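# Unpack heat sink and slip sheet onto their pads

## Task

Remove the finned metal heat sink and the slip sheet beneath it from the crate. Set the heat sink upright with its fins pointing up on the small pad, and lay the sheet flat on the large pad. Each item must sit entirely within the outline of its own pad.

## Robot and tools

Robot: two arms on a table. left_arm carries a five-finger left hand and right_arm a right hand; the left hand is the mirror of the right. Base positions in the scene frame: left_arm at (-0.002, +0.300, 0) m, right_arm at (-0.027, -0.340, 0) m, each turned very slightly about z. A post stands on the floor behind the arms. Loose objects may now and then get a small push from outside.

Frame: one scene frame is used for all poses, velocities, targets and offset axes. Its origin is at table-top height, midway between the nominal bases. +z points up, +x points out over the table, and left_arm is on the +y side. Image left and right do not match these names.

Hand point: a point fixed to the palm, about 0.05 m in front of it and 0.15 m along the fingers from the wrist flange. Its +z runs along the straight fingers, +y points out of the palm, and +x runs across the palm away from the thumb on the right hand (toward the thumb on the left hand). Straight fingers extend about 0.06-0.07 m past the point, and their centre lines sit 0.06 m behind it along -y. A wrist bracket on the little-finger side can strike things. With the fingers level, the wrist can hang up to 0.11 m (palm down) or 0.23 m (palm up) below the point and reach the table first.

Row layout (shared by execute_actions and move): one flat list of 28 numbers covering both arms, each in [-1, 1]. Positions 1-14 are left_arm and 15-28 are right_arm. For each arm the order is dx, dy, dz, rx, ry, rz, little, ring, middle, index, thumb_bend, thumb_turn, force_limit, speed.
- dx..rz are offsets, not poses. They count from that arm's Hand target at the start of the call, along the scene axes. 1.0 equals 0.6 m of travel or 180 degrees. rx, ry, rz form one rotation vector, turning about the Hand target's position. All six at 0 asks nothing new of that arm. Within one action, every row counts from the same start pose, but a new call starts from the new Hand target, so sending the same offset again moves the arm further.
- The six finger numbers are absolute motor targets. For the fingers and thumb_bend, +1 is straight and -1 is curled. For thumb_turn, +1 is beside the palm and -1 is in front of the palm, facing the fingers.
- force_limit maps -1..+1 linearly to about 0..10 N at the fingertip (0..15 N for the two thumb motors). A closing motor stops when it reaches this force.
- speed rises from almost zero at -1 to full at +0.48 and stays full up to +1. For a gentle grip, close at -0.94 or lower.
- No hand number means keep as is. To hold a hand unchanged, resend the eight numbers it last received. If it has received none yet, send its hand_measured six values, then hand_force_limit and hand_speed.

Gripping: with the thumb turned in front of the palm, the hand can wrap objects about 0.035-0.065 m thick, or a handle as thin as about 0.025 m. A thumb-tip-to-index pinch can hold a light object up to about 0.08 m thick. To grip harder, raise force_limit and send a target further closed than hand_measured. To loosen, send a target more open than hand_measured.

Tools:
- execute_actions(actions, cameras): actions is a list of actions. Each action holds up to 15 rows, one per 1/30 s control step, and a short action repeats its last row. An empty list returns all camera images.
- move(target, speed, blend, stop_force, zero, blocking, cameras): drives each hand point in a straight line toward its target.
  - target is one 28-number row, or a list of up to 15 rows; every row's offsets count from the same starting Hand targets.
  - speed is in m/s, from 0.002 to 3.6, default 0.25.
  - blend is a corner-rounding distance in m (0 stops at each target).
  - stop_force is 3 to 120 N; it ends an arm's path when its wrist sensor feels that much push against the motion. It is unreliable while the hand turns.
  - zero (default true) re-zeroes the sensor before a stop_force move.
  - blocking=false returns early while the move runs on; it cannot be combined with stop_force.
  - The whole move is capped at 10 s. It does not steer around obstacles.
- wait(seconds, 0-3600)
- stop() brakes a running move.
- zoom_image(camera, region [x0,y0,x1,y1] in pixels, at most 504x504): camera is cam_high, cam_left_wrist or cam_right_wrist. Each image is 672x504.
- show_instructions() shows the reference pages.
- zero_wrist_force(arm)
- finished_scene(scene=1)

Results:
- Each arm has end_effector_position (m), end_effector_quat_wxyz and velocities, and a Hand target, which is your last commanded pose after clipping and the base for your next offsets. The hand point often rests a little short of it; a further offset can close that gap.
- Each hand has hand_measured, hand_stopped_by (moving, target, force, stalled, fault) and hand_load_n, listed in motor order. A grip that is lost shows as the load dropping to about 0.
- Wrist force and Wrist torque are given in the tool's own axes.
- Joint positions and torques are listed.
- A move adds a line such as move: done, off_target, held, moving or fault, with limits=paced or limits=held.

Limits and cautions:
- Commanded orientation is clipped to within 32 degrees of the measured orientation at each step.
- If an arm's wrist would pass too near its first joint's axis, the move is refused; go around that base instead.
- A fault stop freezes the arm for 10 s. It happens when an outside force reaches about 150 N, when a joint reaches its torque limit (139 N m for shoulders and elbow, 26 N m for the wrists), or when the arm strays from its path. A target set even slightly past a hard contact can trigger it.
- Motors heat up under sustained load; at 85 °C the arm is braked.
- Approach contacts slowly and with stop_force.
- Never let the arms or hands press on each other.
- Set parts down gently; do not drop them, even a few millimetres, and do not release anything still moving.
- Do not knock fixed or heavy objects, and do not overload the fingers.
- Anything that ends up off the table fails the task.
- The final placement must hold on its own after the robot lets go.

Each tool is called after "Request:" by a JSON object that holds its "name" and its "arguments", one argument or row to a line.

Reference images:

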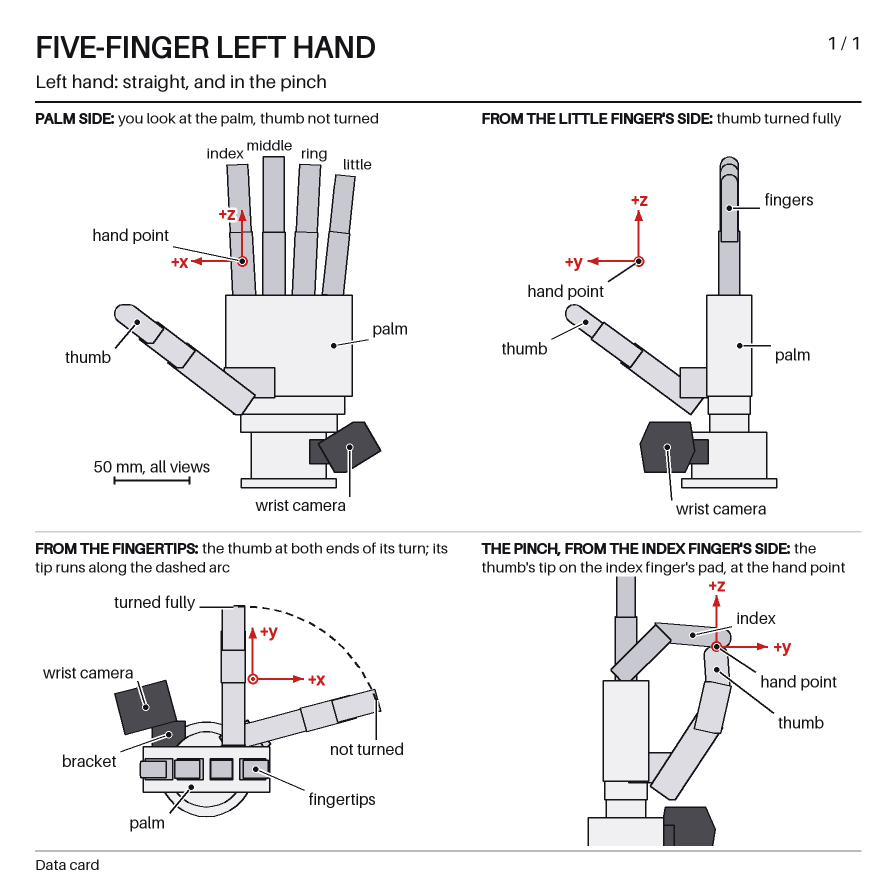

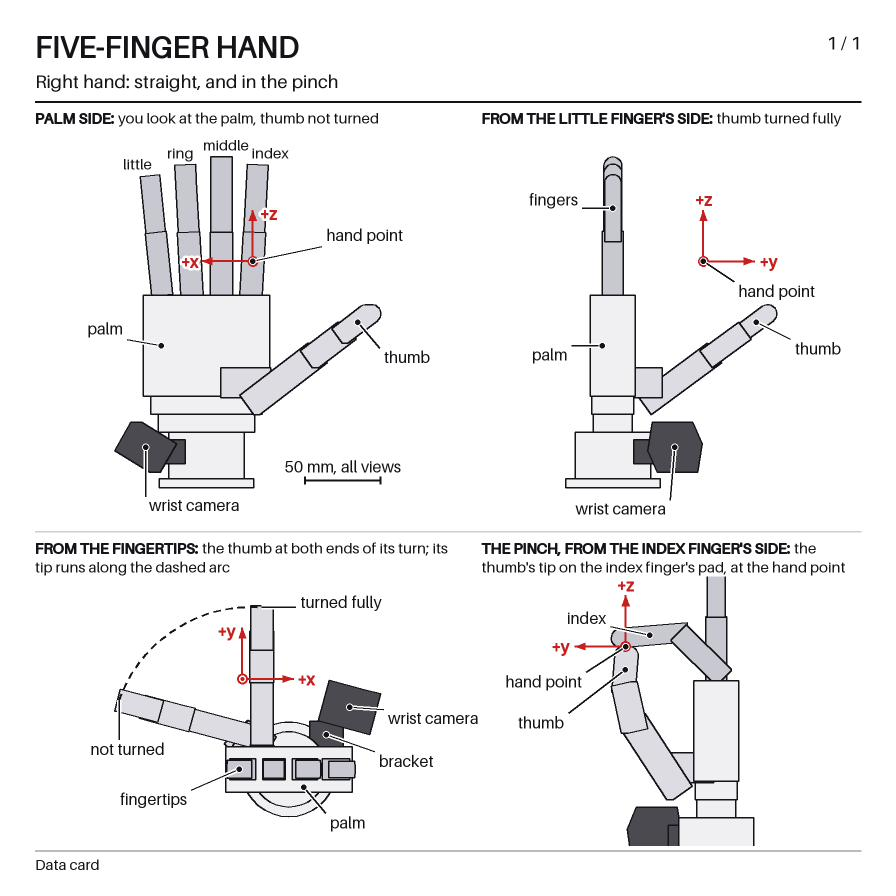

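## Session

Request:
{"name": "execute_actions", "arguments": {
  "actions": []
}}

Scene clock: 0.00 s.
left_arm: end_effector_position=(+0.3885, +0.0719, +0.3742) hand_measured=(+1.000, +1.000, +1.000, +1.000, +1.000, +1.000) hand_load_n=(+0.0, +0.0, +0.0, +0.0, +0.0, -0.5) hand_stopped_by=(target, target, target, target, target, target) hand_force_limit=0.00 hand_speed=-0.80 end_effector_quat_wxyz=(-0.366, +0.820, -0.380, +0.221) | right_arm: end_effector_position=(+0.6091, -0.0966, +0.1801) hand_measured=(+1.000, +1.000, +1.000, +1.000, +1.000, +1.000) hand_load_n=(+0.0, +0.0, +0.0, +0.0, +0.0, +0.0) hand_stopped_by=(target, target, target, target, target, target) hand_force_limit=0.00 hand_speed=-0.80 end_effector_quat_wxyz=(+0.067, +0.614, +0.550, +0.562)
Joint positions: left_arm=[2.666 -1.674 -1.368 1.977 -2.329 2.139] | right_arm=[0.082 -1.254 1.878 -0.199 1.056 0.501]
Joint velocities: within noise
Joint torques (N m): no reading
Wrist force (N): no reading
Wrist torque (N m): no reading
Wrist force, peak (N): no reading
Hand target: left_arm +0.3885, +0.0719, +0.3742; -0.366, +0.820, -0.380, +0.221 | right_arm +0.6091, -0.0966, +0.1801; +0.067, +0.614, +0.550, +0.562

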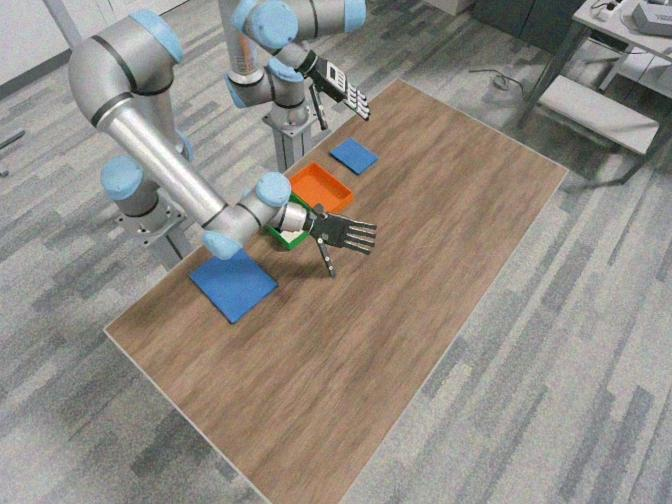

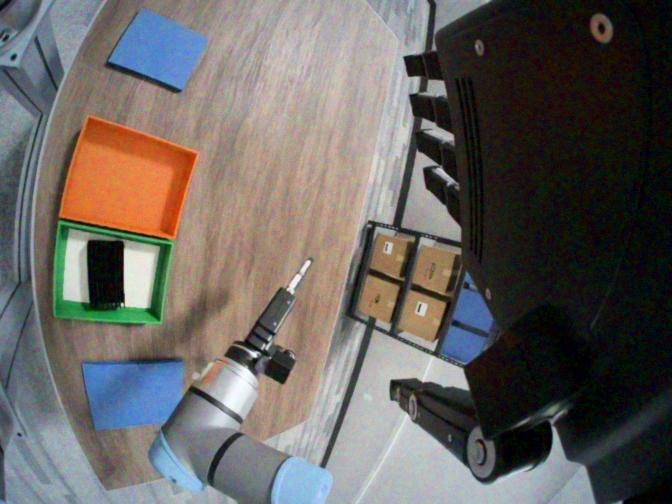

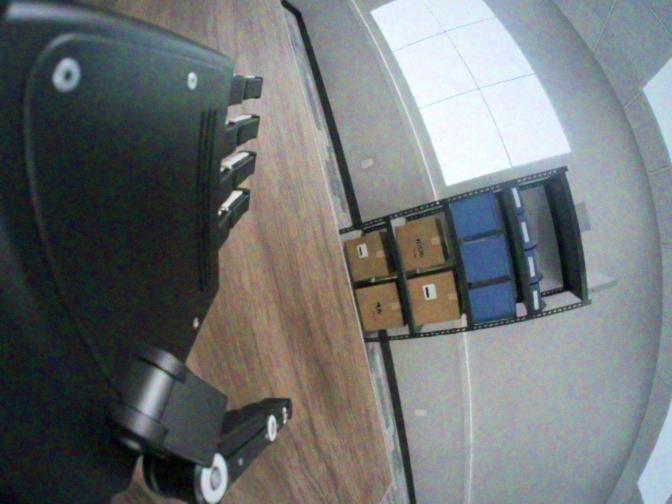

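Request:
{"name": "zoom_image", "arguments": {
  "camera": "cam_high",
  "region": [170, 120, 420, 340]
}}

Request:
{"name": "zoom_image", "arguments": {
  "camera": "cam_left_wrist",
  "region": [20, 0, 340, 480]
}}

Scaled by 2.016 from the camera's image (finer frame: 960x720).

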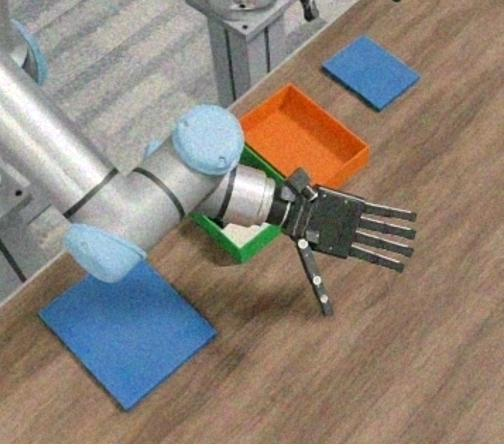

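Scaled by 1.050 from the camera's image (finer frame: 960x720).

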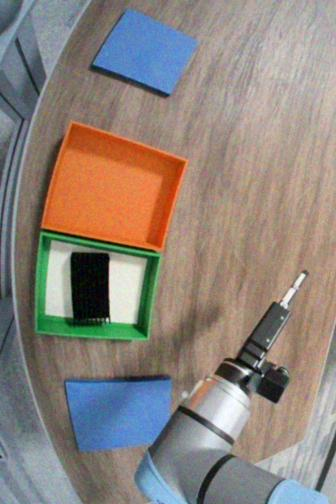

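Request:
{"name": "move", "arguments": {
  "target": [0,0,0,0,0,0,1,1,1,1,1,1,0,-0.8,-0.25,-0.45,0.35,0,0,0,1,1,1,1,1,1,0,-0.8],
  "speed": 0.2,
  "cameras": ["all"]
}}

Scene clock: 136.10 s.
left_arm: end_effector_position=(+0.3885, +0.0719, +0.3742) hand_measured=(+1.000, +1.000, +1.000, +1.000, +1.000, +1.000) hand_load_n=(+0.0, +0.0, -0.5, +0.0, +0.0, +0.0) hand_stopped_by=(target, target, target, target, target, target) hand_force_limit=0.00 hand_speed=-0.80 end_effector_quat_wxyz=(-0.366, +0.820, -0.380, +0.221) | right_arm: end_effector_position=(+0.4592, -0.3666, +0.3901) hand_measured=(+1.000, +1.000, +1.000, +1.000, +1.000, +1.000) hand_load_n=(+0.0, +0.0, +0.0, +0.0, +0.0, +0.0) hand_stopped_by=(target, target, target, target, target, target) hand_force_limit=0.00 hand_speed=-0.80 end_effector_quat_wxyz=(+0.068, +0.614, +0.550, +0.562)
Joint positions: left_arm=[2.666 -1.674 -1.368 1.977 -2.329 2.139] | right_arm=[-0.902 -1.644 1.961 1.174 0.368 -0.765]
Joint torques (N m): left_arm=[0.07 21.03 19.91 -1.66 -1.17 -0.1] | right_arm=[-9.26 -5.88 -4.99 3.66 0.15 -1.74]
Wrist force (N): left_arm=[0.0 0.2 0.0] | right_arm=[-0.1 -0.4 -0.1]
Wrist torque (N m): left_arm=[0.04 0.01 0.00] | right_arm=[-0.04 0.04 0.14]
Wrist force, peak (N): left_arm=[0.2 -0.1 0.7] | right_arm=[-0.1 -0.8 1.1]
Hand target: left_arm +0.3885, +0.0719, +0.3742; -0.366, +0.820, -0.380, +0.221 | right_arm +0.4591, -0.3666, +0.3901; +0.067, +0.614, +0.550, +0.562
Off the commanded pose: left_arm 0.000 m, 0 deg | right_arm 0.000 m, 0 deg.
move: done

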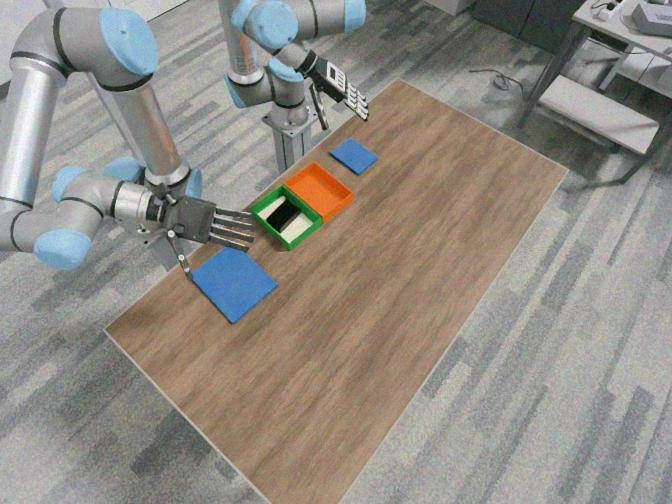

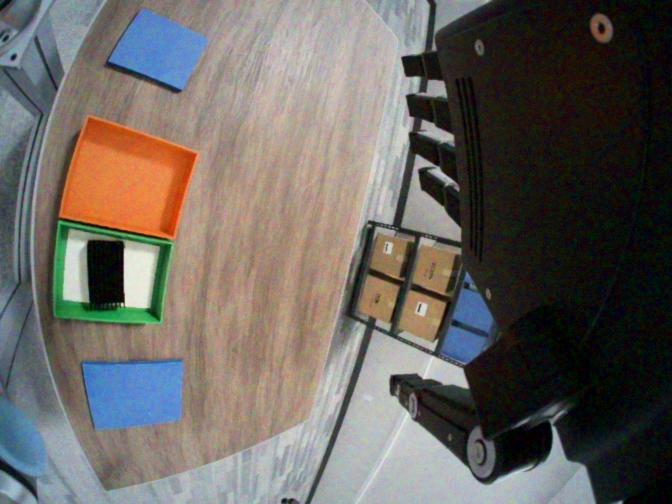

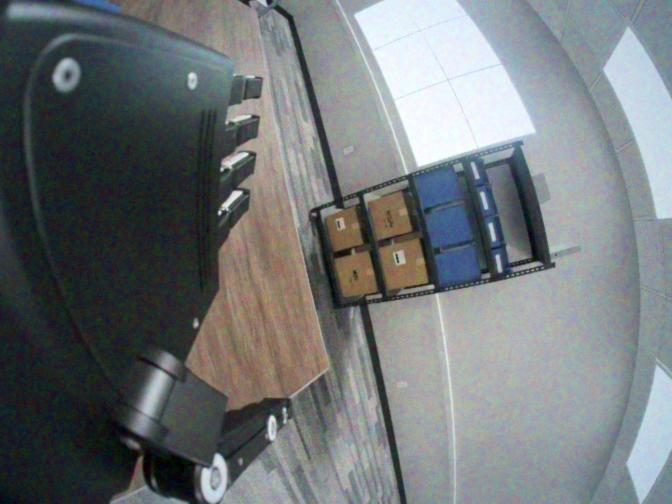

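Request:
{"name": "zoom_image", "arguments": {
  "camera": "cam_high",
  "region": [180, 130, 400, 330]
}}

Request:
{"name": "zoom_image", "arguments": {
  "camera": "cam_left_wrist",
  "region": [40, 200, 200, 440]
}}

Scaled by 2.291 from the camera's image (finer frame: 960x720).

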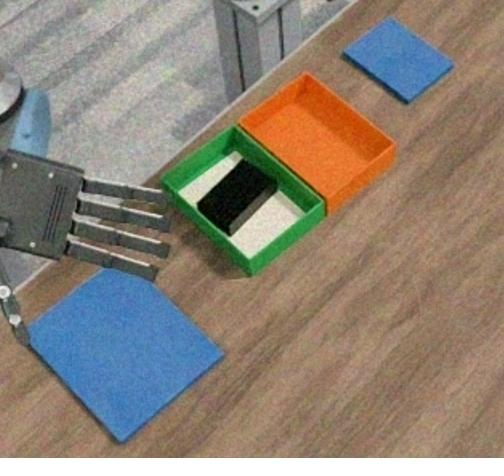

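Scaled by 2.100 from the camera's image (finer frame: 960x720).

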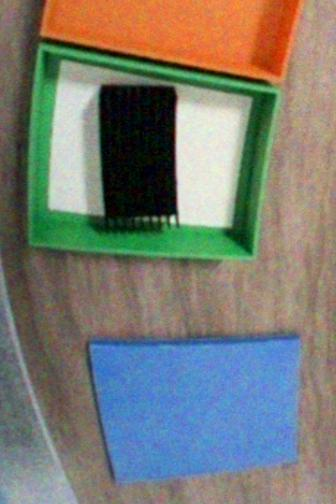

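Request:
{"name": "move", "arguments": {
  "target": [-0.05,-0.035,-0.08,-0.0689,0.2786,-0.2087,1,1,1,1,1,1,0,-0.8,0,0,0,0,0,0,1,1,1,1,1,1,0,-0.8],
  "speed": 0.3,
  "cameras": ["all"]
}}

Scene clock: 181.60 s.
left_arm: end_effector_position=(+0.3585, +0.0509, +0.3262) hand_measured=(+1.000, +1.000, +1.000, +1.000, +1.000, +1.000) hand_load_n=(+0.0, +0.0, +0.0, +0.0, +0.0, +0.0) hand_stopped_by=(target, target, target, target, target, target) hand_force_limit=0.00 hand_speed=-0.80 end_effector_quat_wxyz=(+0.001, +0.707, -0.707, +0.000) | right_arm: end_effector_position=(+0.4592, -0.3666, +0.3901) hand_measured=(+1.000, +1.000, +1.000, +1.000, +1.000, +1.000) hand_load_n=(+0.0, +0.0, +0.0, +0.0, +0.0, +0.0) hand_stopped_by=(target, target, target, target, target, target) hand_force_limit=0.00 hand_speed=-0.80 end_effector_quat_wxyz=(+0.067, +0.614, +0.550, +0.562)
Joint positions: left_arm=[2.98 -1.963 -1.126 1.518 -1.569 2.949] | right_arm=[-0.902 -1.644 1.961 1.175 0.368 -0.765]
Joint torques (N m): left_arm=[14.64 25.65 26.58 -5.15 1.92 2.42] | right_arm=[-8.92 -7.31 -4.69 3.8 0.2 -1.6]
Wrist force (N): left_arm=[1.1 -0.1 0.0] | right_arm=[-0.3 -0.6 -0.2]
Wrist torque (N m): left_arm=[0.11 -0.18 -0.07] | right_arm=[-0.06 0.07 0.12]
Wrist force, peak (N): left_arm=[1.3 -0.2 -0.4] | right_arm=[-0.5 -0.7 -0.3]
Hand target: left_arm +0.3585, +0.0509, +0.3262; +0.001, +0.707, -0.707, +0.000 | right_arm +0.4592, -0.3666, +0.3901; +0.067, +0.614, +0.550, +0.562
Off the commanded pose: left_arm 0.000 m, 0 deg | right_arm 0.000 m, 0 deg.
move: done

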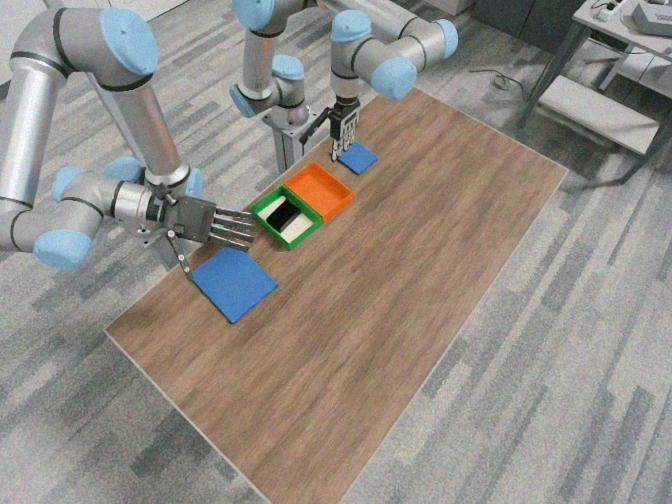

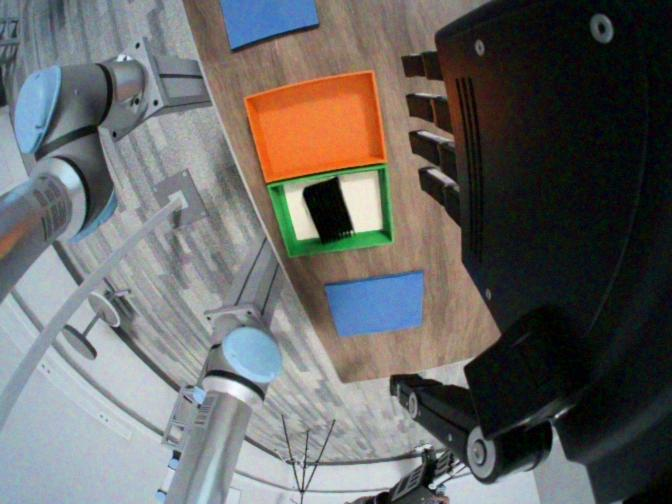

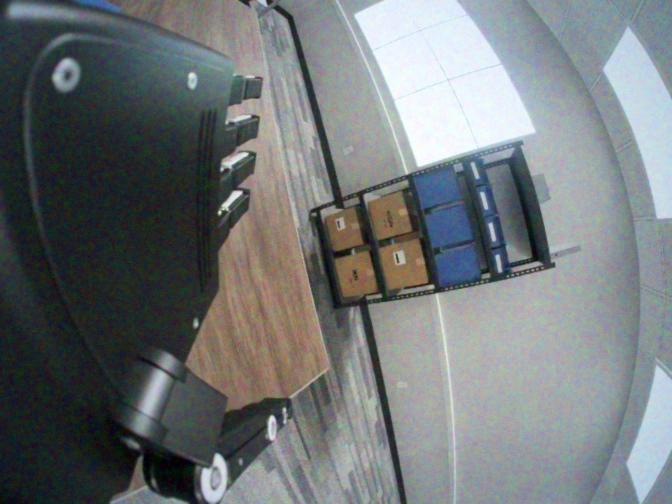

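Request:
{"name": "move", "arguments": {
  "target": [-0.081,-0.135,-0.26,0,0,0,1,1,1,1,1,1,0,-0.8,0,0,0,0,0,0,1,1,1,1,1,1,0,-0.8],
  "speed": 0.2,
  "cameras": ["all"]
}}

Request:
{"name": "zoom_image", "arguments": {
  "camera": "cam_left_wrist",
  "region": [130, 50, 510, 450]
}}

Scene clock: 236.33 s.
left_arm: end_effector_position=(+0.3099, -0.0300, +0.1703) hand_measured=(+1.000, +1.000, +1.000, +1.000, +1.000, +1.000) hand_load_n=(+0.0, +0.0, +0.0, +0.0, +0.0, +0.0) hand_stopped_by=(target, target, target, target, target, target) hand_force_limit=0.00 hand_speed=-0.80 end_effector_quat_wxyz=(+0.001, +0.707, -0.707, +0.000) | right_arm: end_effector_position=(+0.4592, -0.3666, +0.3901) hand_measured=(+1.000, +1.000, +1.000, +1.000, +1.000, +1.000) hand_load_n=(+0.0, +0.0, +0.0, +0.0, +0.0, +0.0) hand_stopped_by=(target, target, target, target, target, target) hand_force_limit=0.00 hand_speed=-0.80 end_effector_quat_wxyz=(+0.067, +0.614, +0.550, +0.562)
Joint positions: left_arm=[2.779 -2.024 -1.442 1.894 -1.569 2.749] | right_arm=[-0.902 -1.644 1.961 1.175 0.368 -0.765]
Joint torques (N m): left_arm=[-15.46 25.76 9.54 0.21 -1.35 -2.22] | right_arm=[-9.07 -8.14 -5.23 3.78 0.19 -1.52]
Wrist force (N): left_arm=[0.8 -0.4 -0.5] | right_arm=[-0.1 -0.6 0.0]
Wrist torque (N m): left_arm=[0.09 -0.13 -0.02] | right_arm=[-0.09 0.04 0.13]
Wrist force, peak (N): left_arm=[1.4 -0.3 -0.2] | right_arm=[-0.6 -0.6 -0.1]
Hand target: left_arm +0.3099, -0.0301, +0.1702; +0.001, +0.707, -0.707, +0.000 | right_arm +0.4592, -0.3666, +0.3901; +0.067, +0.614, +0.550, +0.562
Off the commanded pose: left_arm 0.000 m, 0 deg | right_arm 0.000 m, 0 deg.
move: done

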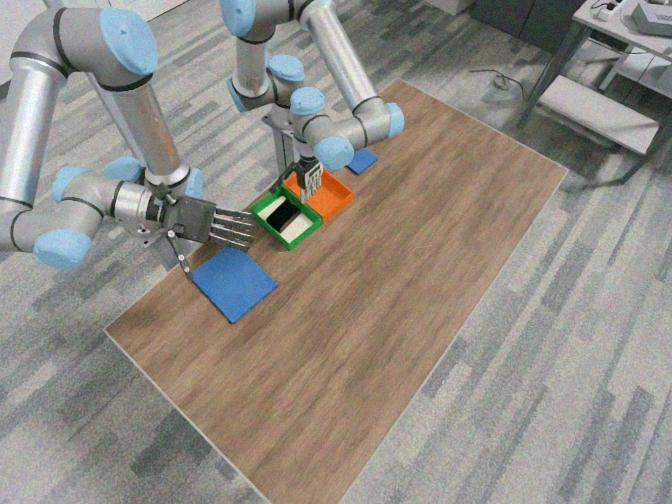

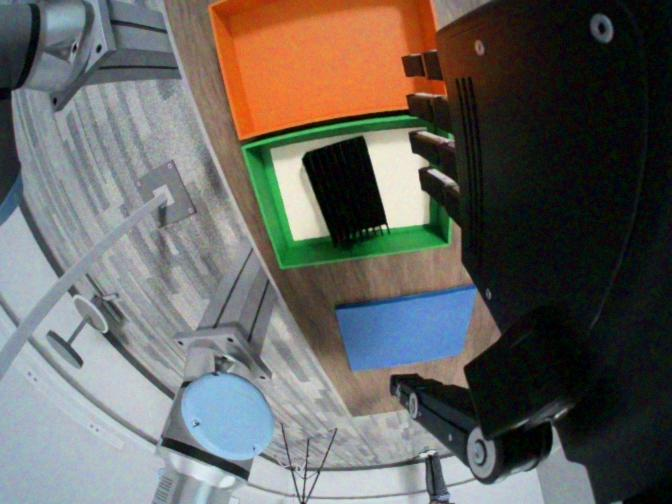

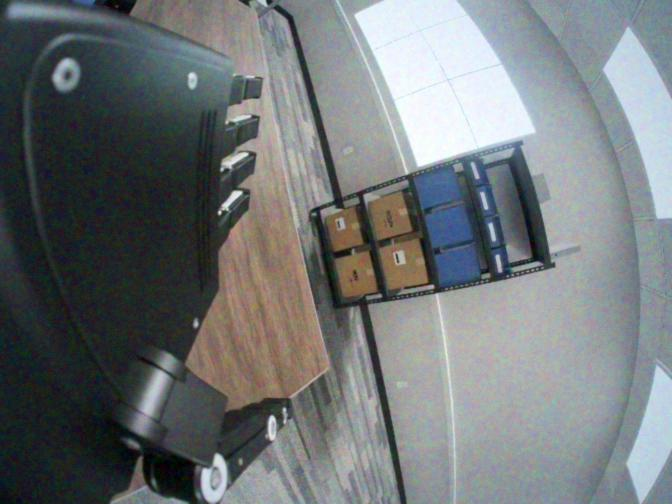

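Scaled by 1.260 from the camera's image (finer frame: 960x720).

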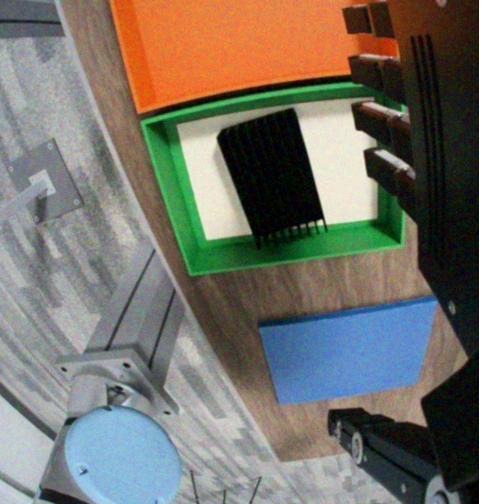

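Request:
{"name": "move", "arguments": {
  "target": [0,-0.0867,0.05,0.0360,-0.3432,0.0600,0.3,0.3,0.3,0.3,1,-1,0,-0.2,0,0,0,0,0,0,1,1,1,1,1,1,0,-0.8],
  "speed": 0.2,
  "cameras": ["all"]
}}

Request:
{"name": "zoom_image", "arguments": {
  "camera": "cam_left_wrist",
  "region": [130, 50, 510, 450]
}}

Request:
{"name": "zoom_image", "arguments": {
  "camera": "cam_high",
  "region": [200, 120, 380, 300]
}}

Scene clock: 482.17 s.
left_arm: end_effector_position=(+0.3099, -0.0821, +0.2002) hand_measured=(+0.300, +0.300, +0.300, +0.300, +1.000, -1.000) hand_load_n=(+0.0, +0.0, +0.0, +0.0, +0.0, +0.0) hand_stopped_by=(target, target, target, target, target, target) hand_force_limit=0.00 hand_speed=-0.20 end_effector_quat_wxyz=(-0.399, +0.666, -0.540, +0.324) | right_arm: end_effector_position=(+0.4592, -0.3666, +0.3901) hand_measured=(+1.000, +1.000, +1.000, +1.000, +1.000, +1.000) hand_load_n=(+0.0, +0.0, +0.0, +0.0, +0.0, +0.0) hand_stopped_by=(target, target, target, target, target, target) hand_force_limit=0.00 hand_speed=-0.80 end_effector_quat_wxyz=(+0.067, +0.614, +0.550, +0.562)
Joint positions: left_arm=[2.225 -1.81 -1.709 2.596 -2.51 2.323] | right_arm=[-0.902 -1.644 1.961 1.175 0.368 -0.765]
Joint torques (N m): left_arm=[-16.6 17.73 12.17 0.89 -2.74 1.85] | right_arm=[-9.16 -7.64 -4.94 3.85 0.24 -1.5]
Wrist force (N): left_arm=[0.0 0.9 -0.6] | right_arm=[-0.4 -0.3 0.2]
Wrist torque (N m): left_arm=[0.18 0.03 -0.04] | right_arm=[-0.04 0.07 0.13]
Wrist force, peak (N): left_arm=[0.3 1.5 -0.4] | right_arm=[-0.5 -1.0 0.0]
Hand target: left_arm +0.3099, -0.0821, +0.2002; -0.399, +0.666, -0.540, +0.324 | right_arm +0.4592, -0.3666, +0.3901; +0.067, +0.614, +0.550, +0.562
Off the commanded pose: left_arm 0.000 m, 0 deg | right_arm 0.000 m, 0 deg.
move: done

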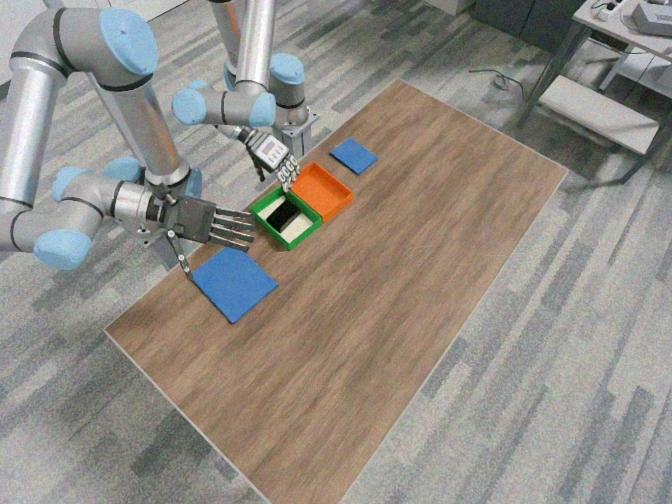

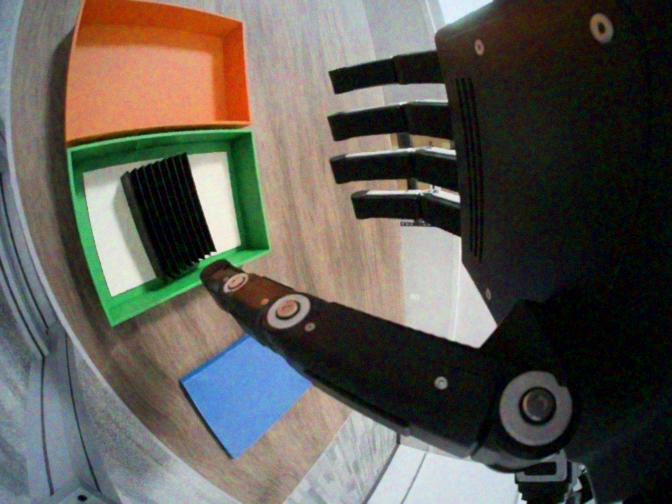

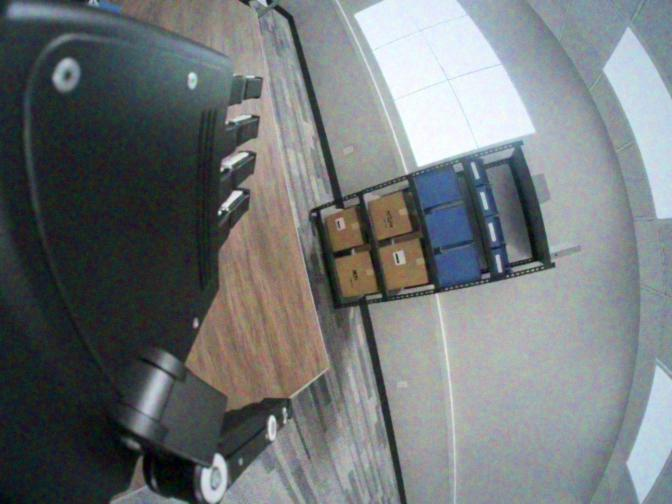

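Scaled by 1.260 from the camera's image (finer frame: 960x720).

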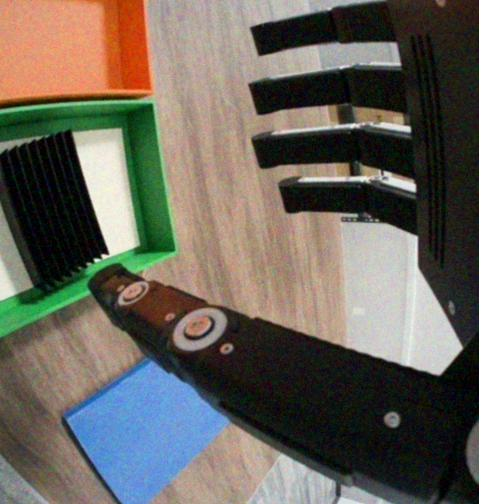

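Scaled by 2.800 from the camera's image (finer frame: 960x720).

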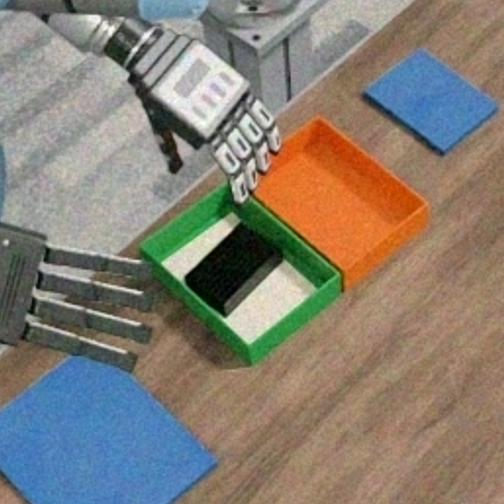

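Request:
{"name": "move", "arguments": {
  "target": [0.004,-0.0125,-0.1667,0,0,-0.0222,0.3,0.3,0.3,0.3,1,-1,0,-0.2,0,0,0,0,0,0,1,1,1,1,1,1,0,-0.8],
  "speed": 0.15,
  "cameras": ["all"]
}}

Request:
{"name": "zoom_image", "arguments": {
  "camera": "cam_left_wrist",
  "region": [60, 50, 460, 450]
}}

Request:
{"name": "zoom_image", "arguments": {
  "camera": "cam_high",
  "region": [220, 150, 360, 270]
}}

Scene clock: 615.37 s.
left_arm: end_effector_position=(+0.3123, -0.0896, +0.1002) hand_measured=(+0.300, +0.300, +0.300, +0.300, +1.000, -1.000) hand_load_n=(+0.0, +0.0, +0.0, +0.0, +0.0, +0.0) hand_stopped_by=(target, target, target, target, target, target) hand_force_limit=0.00 hand_speed=-0.20 end_effector_quat_wxyz=(-0.388, +0.647, -0.563, +0.338) | right_arm: end_effector_position=(+0.4592, -0.3666, +0.3901) hand_measured=(+1.000, +1.000, +1.000, +1.000, +1.000, +1.000) hand_load_n=(+0.0, +0.5, +0.0, +0.0, +0.0, +0.0) hand_stopped_by=(target, target, target, target, target, target) hand_force_limit=0.00 hand_speed=-0.80 end_effector_quat_wxyz=(+0.067, +0.614, +0.550, +0.562)
Joint positions: left_arm=[2.238 -1.895 -1.867 2.923 -2.457 2.428] | right_arm=[-0.902 -1.644 1.961 1.175 0.368 -0.765]
Joint torques (N m): left_arm=[16.28 19.98 7.82 0.94 0.51 1.94] | right_arm=[-8.55 -7.65 -6.53 3.85 0.02 -1.23]
Wrist force (N): left_arm=[0.0 0.9 -0.5] | right_arm=[-0.4 -0.6 0.4]
Wrist torque (N m): left_arm=[0.18 0.05 -0.10] | right_arm=[-0.09 0.08 0.12]
Wrist force, peak (N): left_arm=[0.1 2.0 -0.3] | right_arm=[-0.6 -0.9 0.3]
Hand target: left_arm +0.3123, -0.0896, +0.1002; -0.388, +0.647, -0.563, +0.338 | right_arm +0.4592, -0.3666, +0.3901; +0.067, +0.614, +0.550, +0.562
Off the commanded pose: left_arm 0.000 m, 0 deg | right_arm 0.000 m, 0 deg.
move: done

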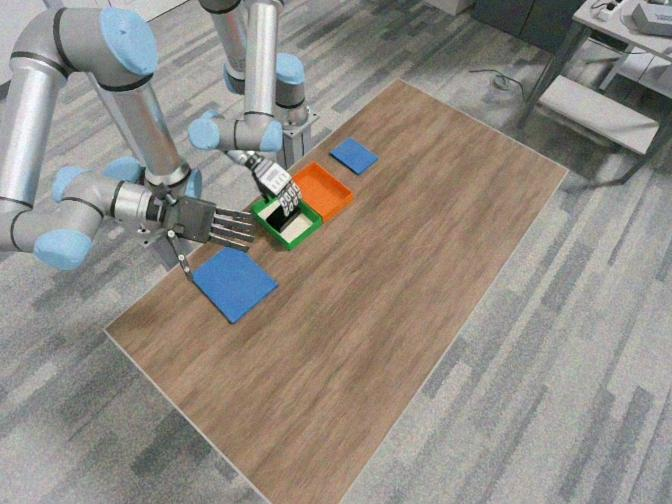

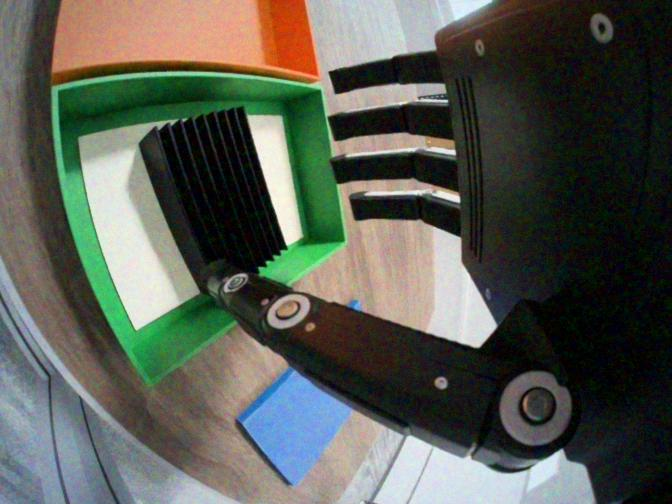

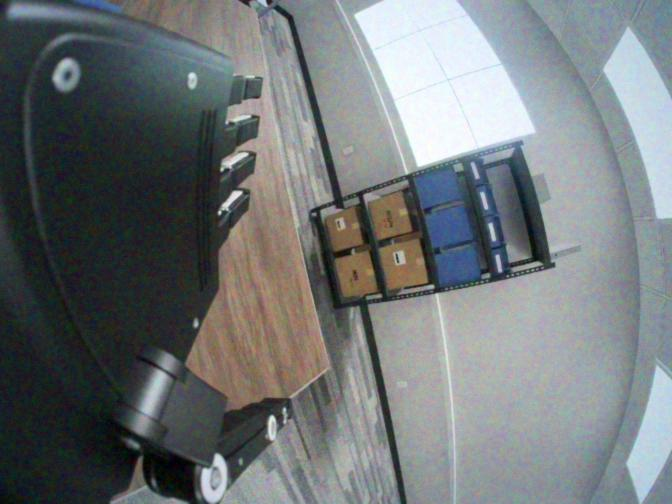

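Scaled by 1.260 from the camera's image (finer frame: 960x720).

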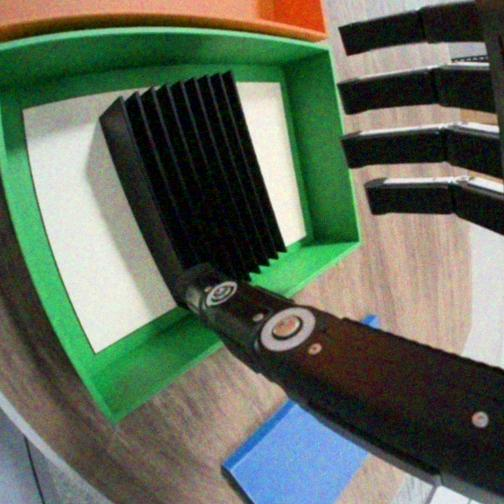

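Scaled by 3.600 from the camera's image (finer frame: 960x720).

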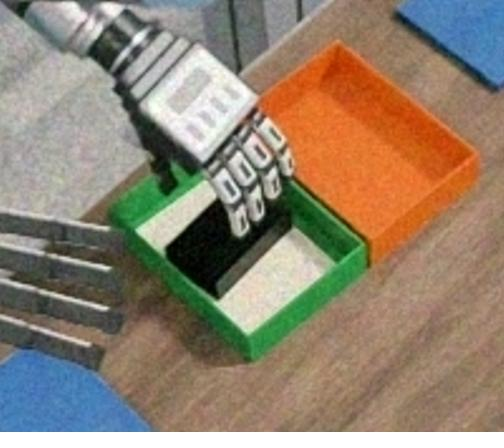

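Request:
{"name": "move", "arguments": {
  "target": [0.002,0.0043,-0.075,-0.0054,0.0385,0,0.3,0.3,0.3,0.3,1,-1,0,-0.2,0,0,0,0,0,0,1,1,1,1,1,1,0,-0.8],
  "speed": 0.1,
  "cameras": ["all"]
}}

Request:
{"name": "zoom_image", "arguments": {
  "camera": "cam_left_wrist",
  "region": [60, 50, 460, 450]
}}

Request:
{"name": "zoom_image", "arguments": {
  "camera": "cam_high",
  "region": [220, 150, 360, 270]
}}

Scene clock: 671.17 s.
left_arm: end_effector_position=(+0.3135, -0.0870, +0.0553) hand_measured=(+0.300, +0.300, +0.300, +0.300, +1.000, -1.000) hand_load_n=(+0.0, +0.0, +0.0, +0.0, +0.0, +0.5) hand_stopped_by=(target, target, target, target, target, target) hand_force_limit=0.00 hand_speed=-0.20 end_effector_quat_wxyz=(-0.348, +0.669, -0.582, +0.303) | right_arm: end_effector_position=(+0.4592, -0.3666, +0.3901) hand_measured=(+1.000, +1.000, +1.000, +1.000, +1.000, +1.000) hand_load_n=(+0.0, -0.5, +0.0, +0.0, +0.0, +0.0) hand_stopped_by=(target, target, target, target, target, target) hand_force_limit=0.00 hand_speed=-0.80 end_effector_quat_wxyz=(+0.067, +0.614, +0.550, +0.562)
Joint positions: left_arm=[2.295 -1.955 -1.874 2.904 -2.34 2.394] | right_arm=[-0.902 -1.644 1.961 1.175 0.368 -0.765]
Joint torques (N m): left_arm=[15.62 20.5 6.52 -3.71 1.06 -2.36] | right_arm=[-8.36 -8.03 -5.71 3.66 0.08 -1.25]
Wrist force (N): left_arm=[-0.1 0.9 -0.6] | right_arm=[-0.4 -0.5 0.5]
Wrist torque (N m): left_arm=[0.18 0.04 -0.03] | right_arm=[-0.09 0.06 0.12]
Wrist force, peak (N): left_arm=[0.2 1.4 -0.6] | right_arm=[-0.8 -0.4 0.6]
Hand target: left_arm +0.3135, -0.0870, +0.0552; -0.348, +0.670, -0.582, +0.303 | right_arm +0.4592, -0.3666, +0.3901; +0.067, +0.614, +0.550, +0.562
Off the commanded pose: left_arm 0.000 m, 0 deg | right_arm 0.000 m, 0 deg.
move: done

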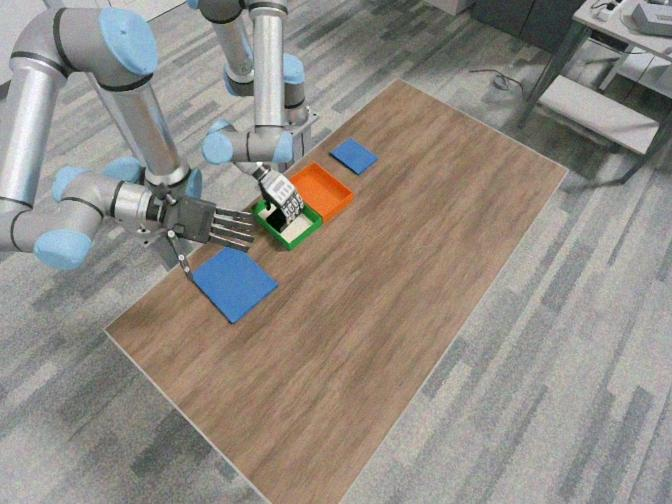

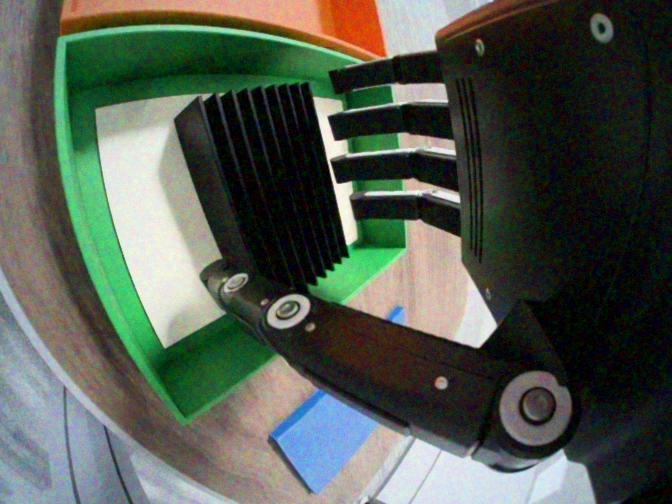

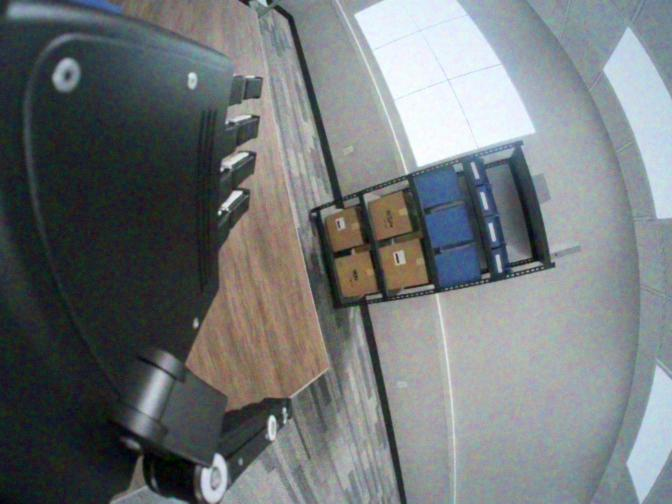

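Scaled by 1.260 from the camera's image (finer frame: 960x720).

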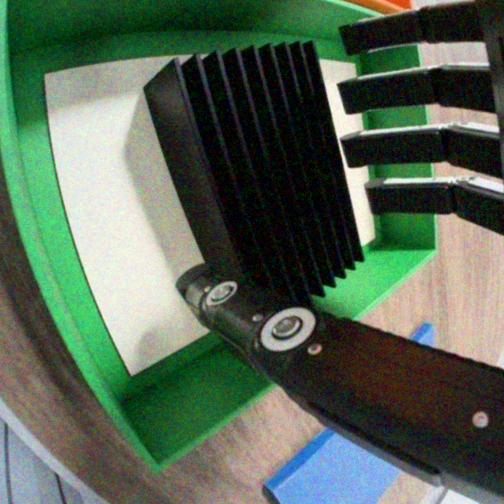

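Scaled by 3.600 from the camera's image (finer frame: 960x720).

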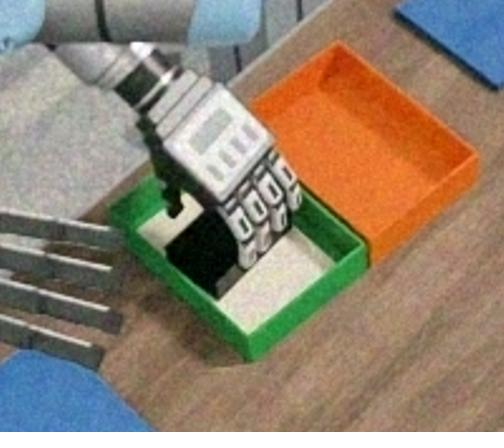

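Request:
{"name": "move", "arguments": {
  "target": [0.003,0.003,-0.042,0,0,0,0.3,0.3,0.3,0.3,1,-1,0,-0.2,0,0,0,0,0,0,1,1,1,1,1,1,0,-0.8],
  "speed": 0.02,
  "stop_force": 5,
  "cameras": ["all"]
}}

Request:
{"name": "zoom_image", "arguments": {
  "camera": "cam_left_wrist",
  "region": [60, 50, 460, 450]
}}

Request:
{"name": "zoom_image", "arguments": {
  "camera": "cam_high",
  "region": [220, 150, 360, 270]
}}

Scene clock: 707.67 s.
left_arm: end_effector_position=(+0.3153, -0.0852, +0.0300) hand_measured=(+0.300, +0.300, +0.300, +0.300, +1.000, -1.000) hand_load_n=(+0.0, +0.0, +0.0, +0.0, +0.0, +0.0) hand_stopped_by=(target, target, target, target, target, target) hand_force_limit=0.00 hand_speed=-0.20 end_effector_quat_wxyz=(-0.348, +0.670, -0.582, +0.303) | right_arm: end_effector_position=(+0.4592, -0.3666, +0.3901) hand_measured=(+1.000, +1.000, +1.000, +1.000, +1.000, +1.000) hand_load_n=(+0.0, +0.0, +0.0, +0.0, +0.0, +0.0) hand_stopped_by=(target, target, target, target, target, target) hand_force_limit=0.00 hand_speed=-0.80 end_effector_quat_wxyz=(+0.067, +0.614, +0.550, +0.562)
Joint positions: left_arm=[2.302 -1.993 -1.899 2.971 -2.335 2.402] | right_arm=[-0.902 -1.644 1.961 1.175 0.368 -0.765]
Joint torques (N m): left_arm=[15.11 20.87 7.38 0.93 0.9 1.84] | right_arm=[-8.06 -8.33 -5.4 3.66 0.22 -1.18]
Wrist force (N): left_arm=[0.2 0.8 -0.5] | right_arm=[-0.4 -0.4 0.5]
Wrist torque (N m): left_arm=[0.18 0.00 -0.08] | right_arm=[-0.08 0.07 0.13]
Wrist force, peak (N): left_arm=[0.1 1.3 -0.6] | right_arm=[-0.9 -0.5 0.8]
Hand target: left_arm +0.3153, -0.0852, +0.0300; -0.348, +0.670, -0.582, +0.303 | right_arm +0.4592, -0.3666, +0.3901; +0.067, +0.614, +0.550, +0.562
Off the commanded pose: left_arm 0.000 m, 0 deg | right_arm 0.000 m, 0 deg.
move: done

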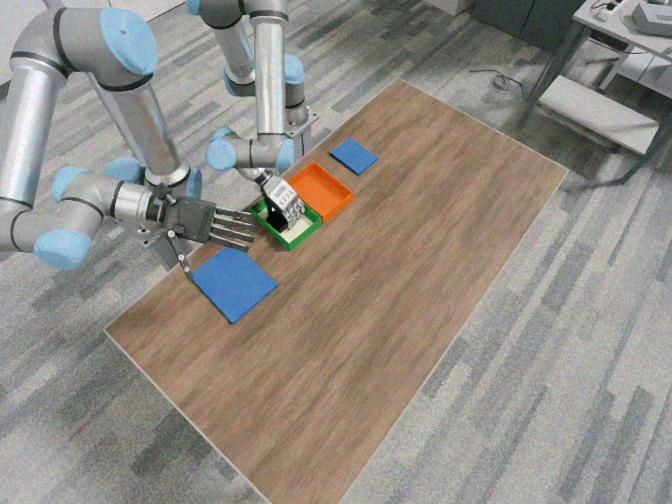

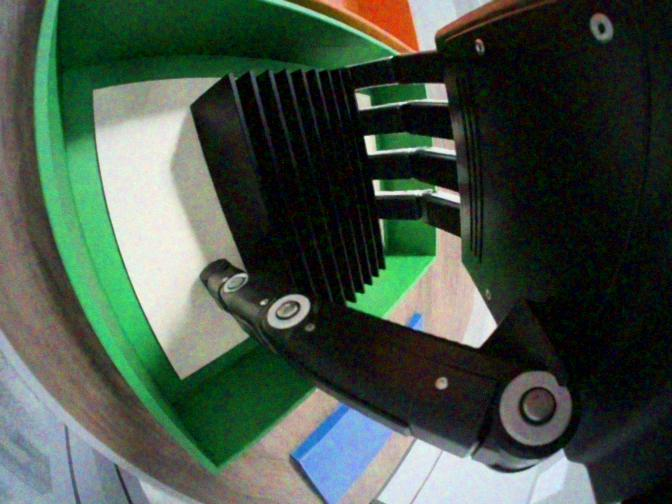

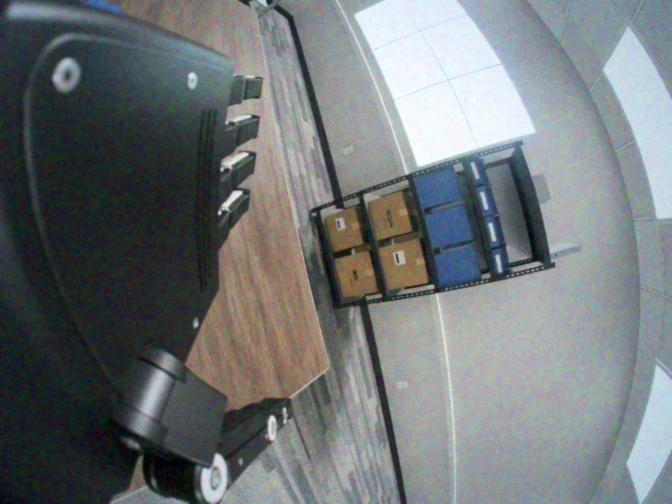

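Scaled by 1.260 from the camera's image (finer frame: 960x720).

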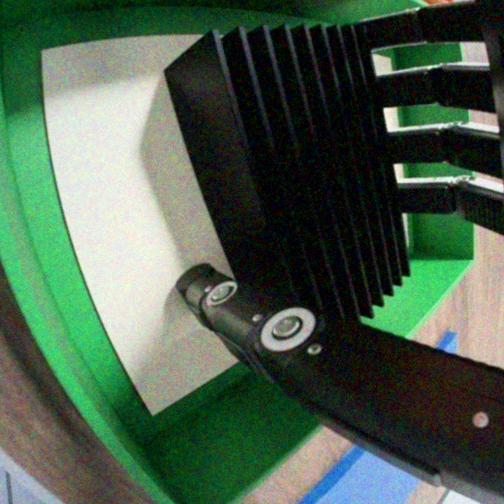

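Scaled by 3.600 from the camera's image (finer frame: 960x720).

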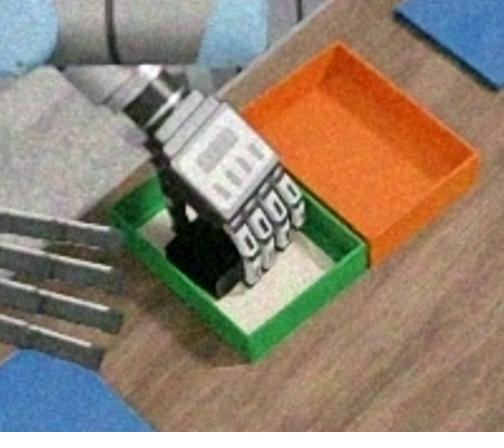

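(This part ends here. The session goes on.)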